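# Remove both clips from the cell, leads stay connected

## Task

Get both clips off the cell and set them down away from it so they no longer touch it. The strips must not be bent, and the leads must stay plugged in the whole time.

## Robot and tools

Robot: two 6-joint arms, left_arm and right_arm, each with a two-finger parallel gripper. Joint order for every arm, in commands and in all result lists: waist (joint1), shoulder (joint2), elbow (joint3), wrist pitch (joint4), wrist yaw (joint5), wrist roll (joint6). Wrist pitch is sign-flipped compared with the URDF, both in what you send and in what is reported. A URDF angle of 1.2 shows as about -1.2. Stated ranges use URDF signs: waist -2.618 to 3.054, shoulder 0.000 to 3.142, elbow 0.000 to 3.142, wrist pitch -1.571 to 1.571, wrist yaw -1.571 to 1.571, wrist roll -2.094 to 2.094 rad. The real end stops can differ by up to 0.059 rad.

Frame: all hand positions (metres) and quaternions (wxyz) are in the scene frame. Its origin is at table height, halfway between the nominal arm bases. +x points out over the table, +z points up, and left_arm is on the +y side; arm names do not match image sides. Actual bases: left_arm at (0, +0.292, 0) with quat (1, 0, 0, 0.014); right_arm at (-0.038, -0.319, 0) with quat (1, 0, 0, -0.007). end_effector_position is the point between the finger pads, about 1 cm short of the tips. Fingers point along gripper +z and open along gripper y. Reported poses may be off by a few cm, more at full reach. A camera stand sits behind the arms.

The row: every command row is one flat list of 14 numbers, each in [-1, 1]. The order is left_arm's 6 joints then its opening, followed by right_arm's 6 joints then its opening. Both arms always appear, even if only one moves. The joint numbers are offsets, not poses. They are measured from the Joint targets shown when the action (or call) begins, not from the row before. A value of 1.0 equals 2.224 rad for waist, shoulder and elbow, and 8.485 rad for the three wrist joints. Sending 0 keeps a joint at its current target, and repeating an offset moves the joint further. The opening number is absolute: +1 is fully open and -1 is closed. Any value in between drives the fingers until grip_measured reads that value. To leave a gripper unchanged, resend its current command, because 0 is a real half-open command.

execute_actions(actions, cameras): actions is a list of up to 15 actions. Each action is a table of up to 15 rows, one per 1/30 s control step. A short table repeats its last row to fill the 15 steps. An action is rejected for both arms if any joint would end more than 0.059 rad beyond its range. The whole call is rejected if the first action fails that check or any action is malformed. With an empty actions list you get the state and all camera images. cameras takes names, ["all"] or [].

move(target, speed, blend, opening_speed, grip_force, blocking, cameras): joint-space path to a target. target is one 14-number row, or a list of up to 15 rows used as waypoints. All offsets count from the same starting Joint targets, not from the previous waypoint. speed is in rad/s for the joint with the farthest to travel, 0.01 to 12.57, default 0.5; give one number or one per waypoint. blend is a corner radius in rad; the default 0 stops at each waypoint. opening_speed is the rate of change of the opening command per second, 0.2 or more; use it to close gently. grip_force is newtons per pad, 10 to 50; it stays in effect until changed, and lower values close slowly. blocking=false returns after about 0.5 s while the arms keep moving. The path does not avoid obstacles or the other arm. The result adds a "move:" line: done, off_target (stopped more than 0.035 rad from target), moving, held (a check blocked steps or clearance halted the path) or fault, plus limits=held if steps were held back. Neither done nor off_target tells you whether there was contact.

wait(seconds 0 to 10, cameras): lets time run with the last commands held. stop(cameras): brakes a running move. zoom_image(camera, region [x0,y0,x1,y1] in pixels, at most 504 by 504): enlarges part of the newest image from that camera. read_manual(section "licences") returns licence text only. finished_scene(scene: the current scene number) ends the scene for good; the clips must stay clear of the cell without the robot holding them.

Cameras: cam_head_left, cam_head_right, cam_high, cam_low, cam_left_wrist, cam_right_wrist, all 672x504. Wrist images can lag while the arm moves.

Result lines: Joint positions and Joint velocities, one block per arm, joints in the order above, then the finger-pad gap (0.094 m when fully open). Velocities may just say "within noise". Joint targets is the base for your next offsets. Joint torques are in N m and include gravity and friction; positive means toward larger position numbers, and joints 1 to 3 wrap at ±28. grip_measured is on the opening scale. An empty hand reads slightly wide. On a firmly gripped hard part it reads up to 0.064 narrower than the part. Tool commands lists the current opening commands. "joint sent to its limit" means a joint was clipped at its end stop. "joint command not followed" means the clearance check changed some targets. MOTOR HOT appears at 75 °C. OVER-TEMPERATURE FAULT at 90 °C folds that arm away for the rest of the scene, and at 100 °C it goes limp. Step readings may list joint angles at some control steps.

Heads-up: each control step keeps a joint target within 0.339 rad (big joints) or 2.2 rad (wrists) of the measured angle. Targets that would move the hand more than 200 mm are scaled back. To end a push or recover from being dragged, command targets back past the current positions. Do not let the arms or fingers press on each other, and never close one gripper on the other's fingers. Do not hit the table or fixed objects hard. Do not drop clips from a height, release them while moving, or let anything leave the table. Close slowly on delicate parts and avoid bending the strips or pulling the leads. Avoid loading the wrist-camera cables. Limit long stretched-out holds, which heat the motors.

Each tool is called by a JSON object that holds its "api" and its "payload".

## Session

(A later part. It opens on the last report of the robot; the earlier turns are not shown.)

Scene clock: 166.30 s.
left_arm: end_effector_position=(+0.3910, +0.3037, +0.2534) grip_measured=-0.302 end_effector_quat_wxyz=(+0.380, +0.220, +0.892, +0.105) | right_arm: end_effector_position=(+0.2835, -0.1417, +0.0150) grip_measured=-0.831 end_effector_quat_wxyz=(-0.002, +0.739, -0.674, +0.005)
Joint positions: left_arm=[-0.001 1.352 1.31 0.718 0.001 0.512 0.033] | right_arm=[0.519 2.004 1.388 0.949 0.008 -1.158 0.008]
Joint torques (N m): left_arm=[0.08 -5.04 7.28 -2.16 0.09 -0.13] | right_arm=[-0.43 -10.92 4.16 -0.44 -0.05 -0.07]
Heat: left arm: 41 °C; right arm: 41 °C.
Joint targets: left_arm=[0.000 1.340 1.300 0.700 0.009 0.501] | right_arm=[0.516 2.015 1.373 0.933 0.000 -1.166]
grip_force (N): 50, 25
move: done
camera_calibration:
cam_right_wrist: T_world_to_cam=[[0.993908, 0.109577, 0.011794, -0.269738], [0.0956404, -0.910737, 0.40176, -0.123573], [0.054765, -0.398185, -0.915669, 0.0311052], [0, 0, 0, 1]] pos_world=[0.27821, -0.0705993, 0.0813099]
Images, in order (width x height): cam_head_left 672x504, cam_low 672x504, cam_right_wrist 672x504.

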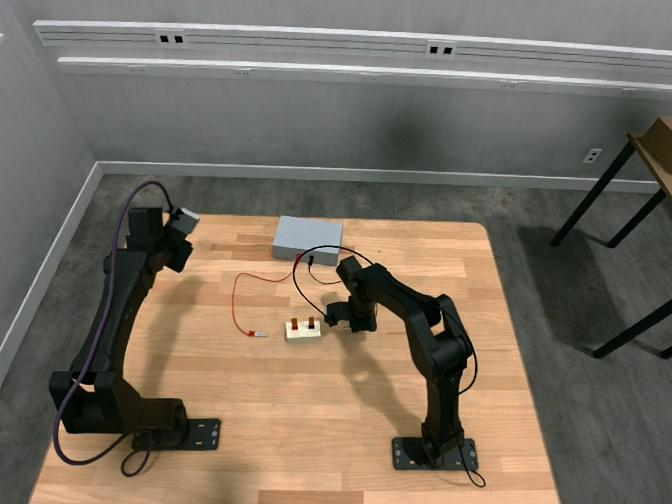

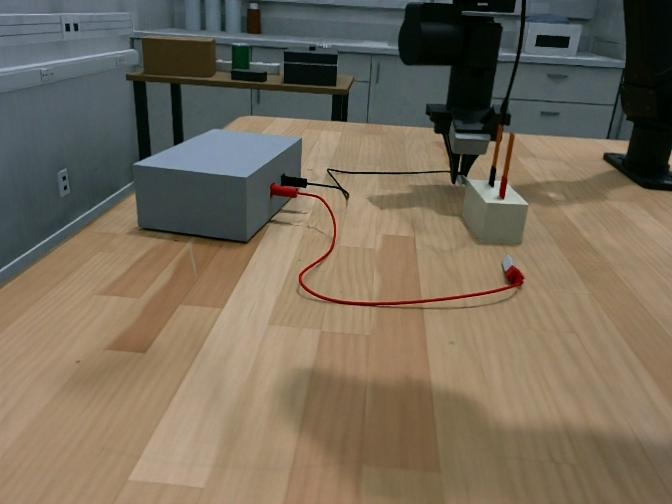

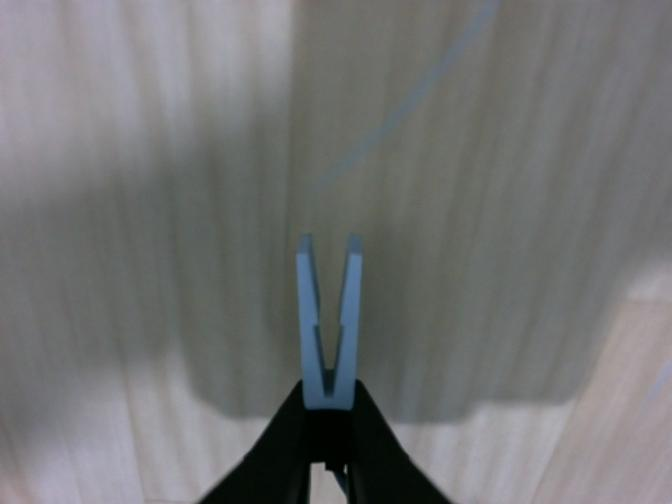

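{"api": "zoom_image", "payload": {"camera": "cam_low", "region": [420, 0, 580, 260]}}

{"api": "zoom_image", "payload": {"camera": "cam_head_left", "region": [260, 230, 400, 350]}}

Scaled by 1.938 from the camera's 672x504 image, which has a finer 960x720 frame.

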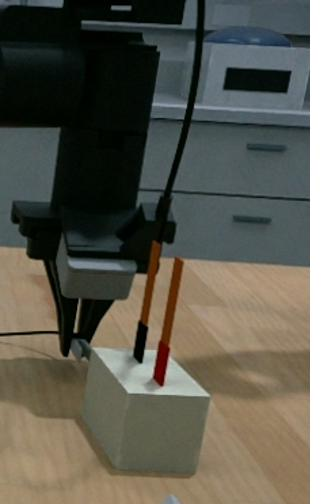

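Scaled by 3.600 from the camera's 672x504 image, which has a finer 960x720 frame.

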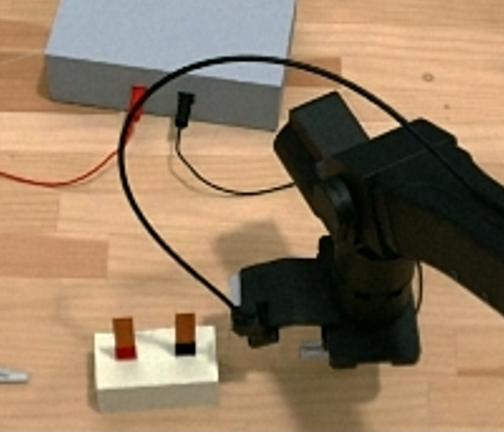

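{"api": "move", "payload": {"target": [0,0,0,0,0,0,-0.3,0,0,-0.0095,-0.0025,0,0,-0.86], "speed": 0.06}}

{"api": "move", "payload": {"target": [0,0,0,0,0,0,-0.3,0,0,-0.0040,-0.0011,0,0,-0.86], "speed": 0.05}}

{"api": "move", "payload": {"target": [0,0,0,0,0,0,-0.3,0,0,-0.0030,-0.0008,0,0,-0.86], "speed": 0.05}}

Scene clock: 173.43 s.
left_arm: end_effector_position=(+0.3910, +0.3037, +0.2534) grip_measured=-0.302 end_effector_quat_wxyz=(+0.380, +0.220, +0.892, +0.105) | right_arm: end_effector_position=(+0.2819, -0.1426, +0.0101) grip_measured=-0.831 end_effector_quat_wxyz=(-0.002, +0.739, -0.674, +0.005)
Joint positions: left_arm=[-0.001 1.352 1.31 0.718 0.001 0.512 0.033] | right_arm=[0.519 2.004 1.367 0.927 0.008 -1.158 0.008]
Joint torques (N m): left_arm=[-0.01 -5.11 7.31 -2.16 0.1 -0.14] | right_arm=[-0.38 -10.78 4.16 -0.45 -0.04 -0.07]
Heat: left arm: 42 °C; right arm: 40 °C.
Joint targets: left_arm=[0.000 1.340 1.300 0.700 0.009 0.501] | right_arm=[0.516 2.015 1.352 0.911 0.000 -1.166]
grip_force (N): 50, 25
move: done

Scene clock: 174.13 s.
left_arm: end_effector_position=(+0.3910, +0.3037, +0.2534) grip_measured=-0.302 end_effector_quat_wxyz=(+0.380, +0.220, +0.892, +0.105) | right_arm: end_effector_position=(+0.2811, -0.1430, +0.0081) grip_measured=-0.831 end_effector_quat_wxyz=(-0.002, +0.739, -0.674, +0.005)
Joint positions: left_arm=[-0.001 1.352 1.31 0.718 0.001 0.512 0.033] | right_arm=[0.519 2.004 1.358 0.918 0.008 -1.158 0.008]
Joint torques (N m): left_arm=[0.09 -5.08 7.2 -2.17 0.09 -0.13] | right_arm=[-0.38 -10.85 4.1 -0.41 -0.05 -0.08]
Heat: left arm: 42 °C; right arm: 40 °C.
Joint targets: left_arm=[0.000 1.340 1.300 0.700 0.009 0.501] | right_arm=[0.516 2.015 1.343 0.902 0.000 -1.166]
grip_force (N): 50, 25
move: done

Scene clock: 174.83 s.
left_arm: end_effector_position=(+0.3910, +0.3037, +0.2534) grip_measured=-0.302 end_effector_quat_wxyz=(+0.380, +0.220, +0.892, +0.105) | right_arm: end_effector_position=(+0.2813, -0.1429, +0.0069) grip_measured=-0.831 end_effector_quat_wxyz=(-0.003, +0.739, -0.674, +0.005)
Joint positions: left_arm=[-0.001 1.352 1.31 0.718 0.001 0.512 0.033] | right_arm=[0.519 2.004 1.353 0.91 0.008 -1.158 0.008]
Joint torques (N m): left_arm=[0.06 -5.05 7.17 -2.18 0.09 -0.16] | right_arm=[-0.35 -10.71 4.04 -0.42 -0.05 -0.03]
Heat: left arm: 42 °C; right arm: 40 °C.
Joint targets: left_arm=[0.000 1.340 1.300 0.700 0.009 0.501] | right_arm=[0.516 2.015 1.336 0.895 0.000 -1.165]
grip_force (N): 50, 25
move: done

{"api": "move", "payload": {"target": [[0,0,0,0,0,0,-0.3,0,0,0.0015,0.0003,0,0,-0.3],[0,0,0,0,0,0,-0.3,0,0,0.0160,0,0,0,-0.3],[0,0,0,0,0,0,-0.3,0,0,0.08,0.017,0,0,-0.3],[0,0,0,0,0,0,-0.3,-0.12,-0.1,0.1,0.02,0,0.05,-0.3]], "speed": [0.1,0.2,0.4,0.6], "opening_speed": 0.4, "blend": [0,0,0.05,0], "grip_force": [50,50], "cameras": ["all"]}}

{"api": "zoom_image", "payload": {"camera": "cam_head_left", "region": [220, 250, 400, 350]}}

{"api": "zoom_image", "payload": {"camera": "cam_low", "region": [400, 100, 560, 300]}}

Scene clock: 182.27 s.
left_arm: end_effector_position=(+0.3910, +0.3037, +0.2534) grip_measured=-0.302 end_effector_quat_wxyz=(+0.380, +0.220, +0.892, +0.105) | right_arm: end_effector_position=(+0.3462, -0.2273, +0.1199) grip_measured=-0.302 end_effector_quat_wxyz=(+0.113, -0.469, +0.875, -0.034)
Joint positions: left_arm=[-0.001 1.352 1.31 0.718 0.001 0.512 0.033] | right_arm=[0.249 1.816 1.531 1.049 0.008 -0.751 0.033]
Joint torques (N m): left_arm=[0.08 -5.12 7.23 -2.17 0.11 -0.14] | right_arm=[-0.13 -12.86 8.75 -0.55 -0.06 0.08]
Heat: left arm: 42 °C; right arm: 40 °C.
Joint targets: left_arm=[0.000 1.340 1.300 0.700 0.009 0.501] | right_arm=[0.249 1.793 1.559 1.065 0.000 -0.741]
move: done
camera_calibration:
cam_left_wrist: T_world_to_cam=[[-0.305697, -0.880953, -0.361209, 0.479593], [-0.864988, 0.415509, -0.281332, 0.323208], [0.397926, 0.226439, -0.889033, 0.0891024], [0, 0, 0, 1]] pos_world=[0.390725, 0.268027, 0.343377]
cam_right_wrist: T_world_to_cam=[[0.822488, -0.542323, 0.171461, -0.431876], [-0.568735, -0.788022, 0.235715, 0.0281311], [0.00728085, -0.291389, -0.956577, 0.135272], [0, 0, 0, 1]] pos_world=[0.370227, -0.172632, 0.196817]

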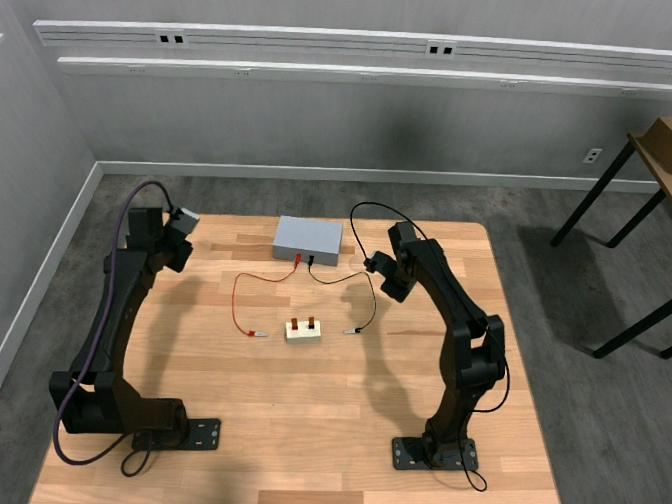

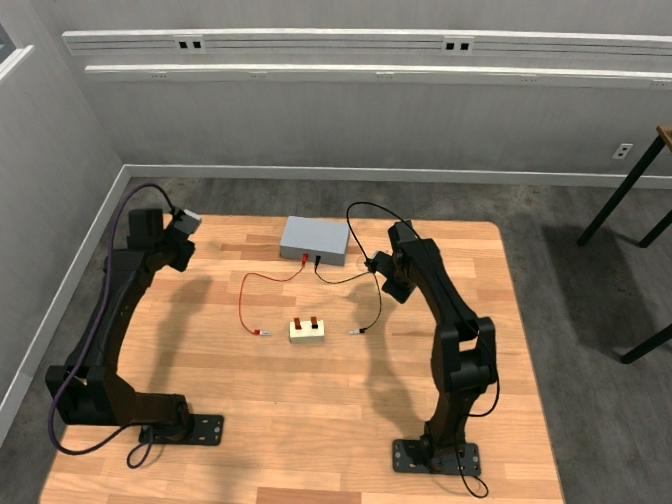

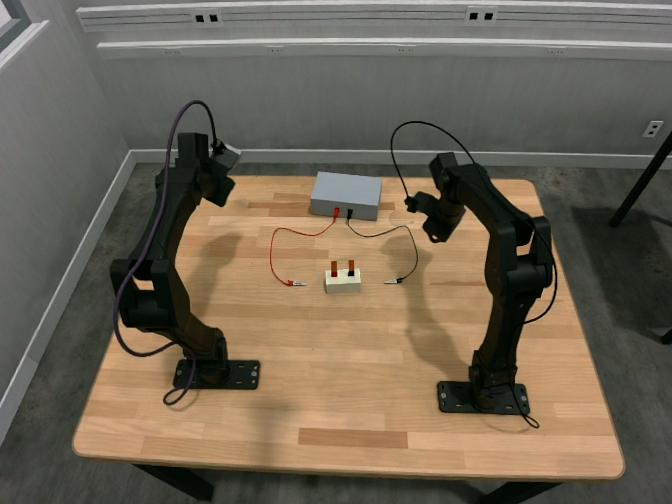

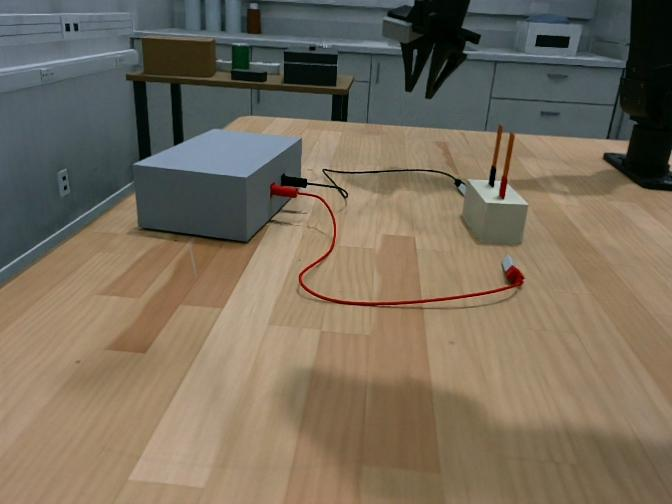

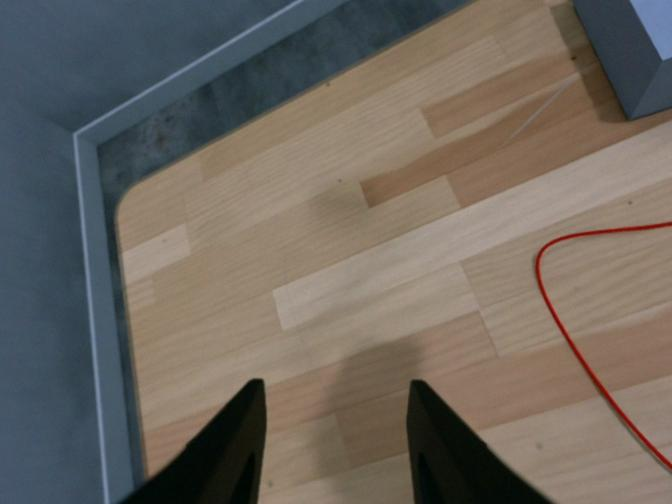

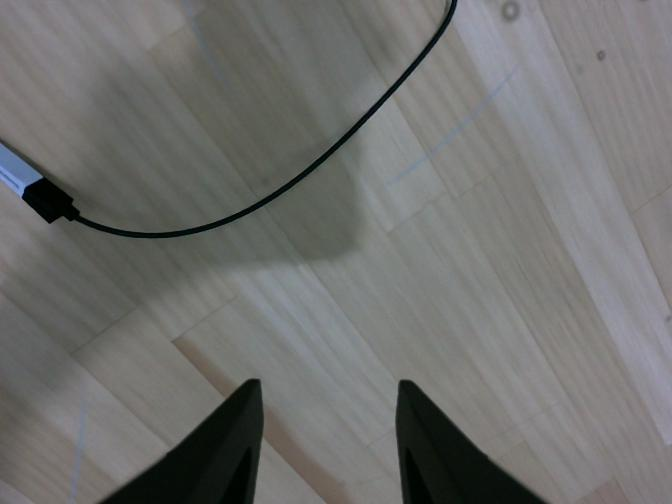

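Scaled by 2.800 from the camera's 672x504 image, which has a finer 960x720 frame.

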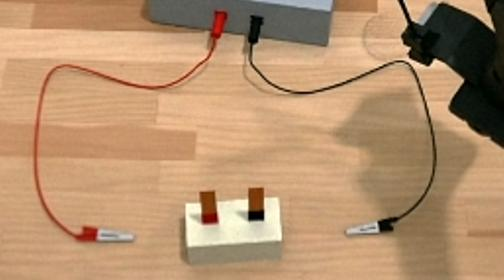

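Scaled by 2.520 from the camera's 672x504 image, which has a finer 960x720 frame.

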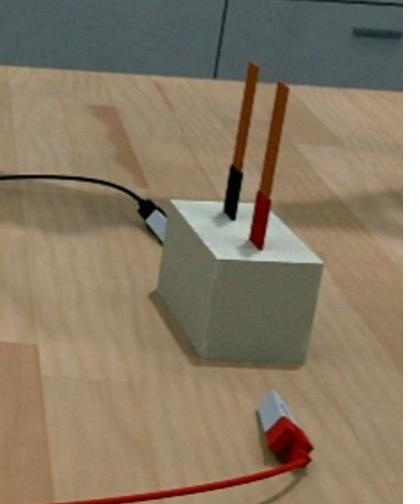

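{"api": "finished_scene", "payload": {"scene": 2}}

The scene is finished: the task was done.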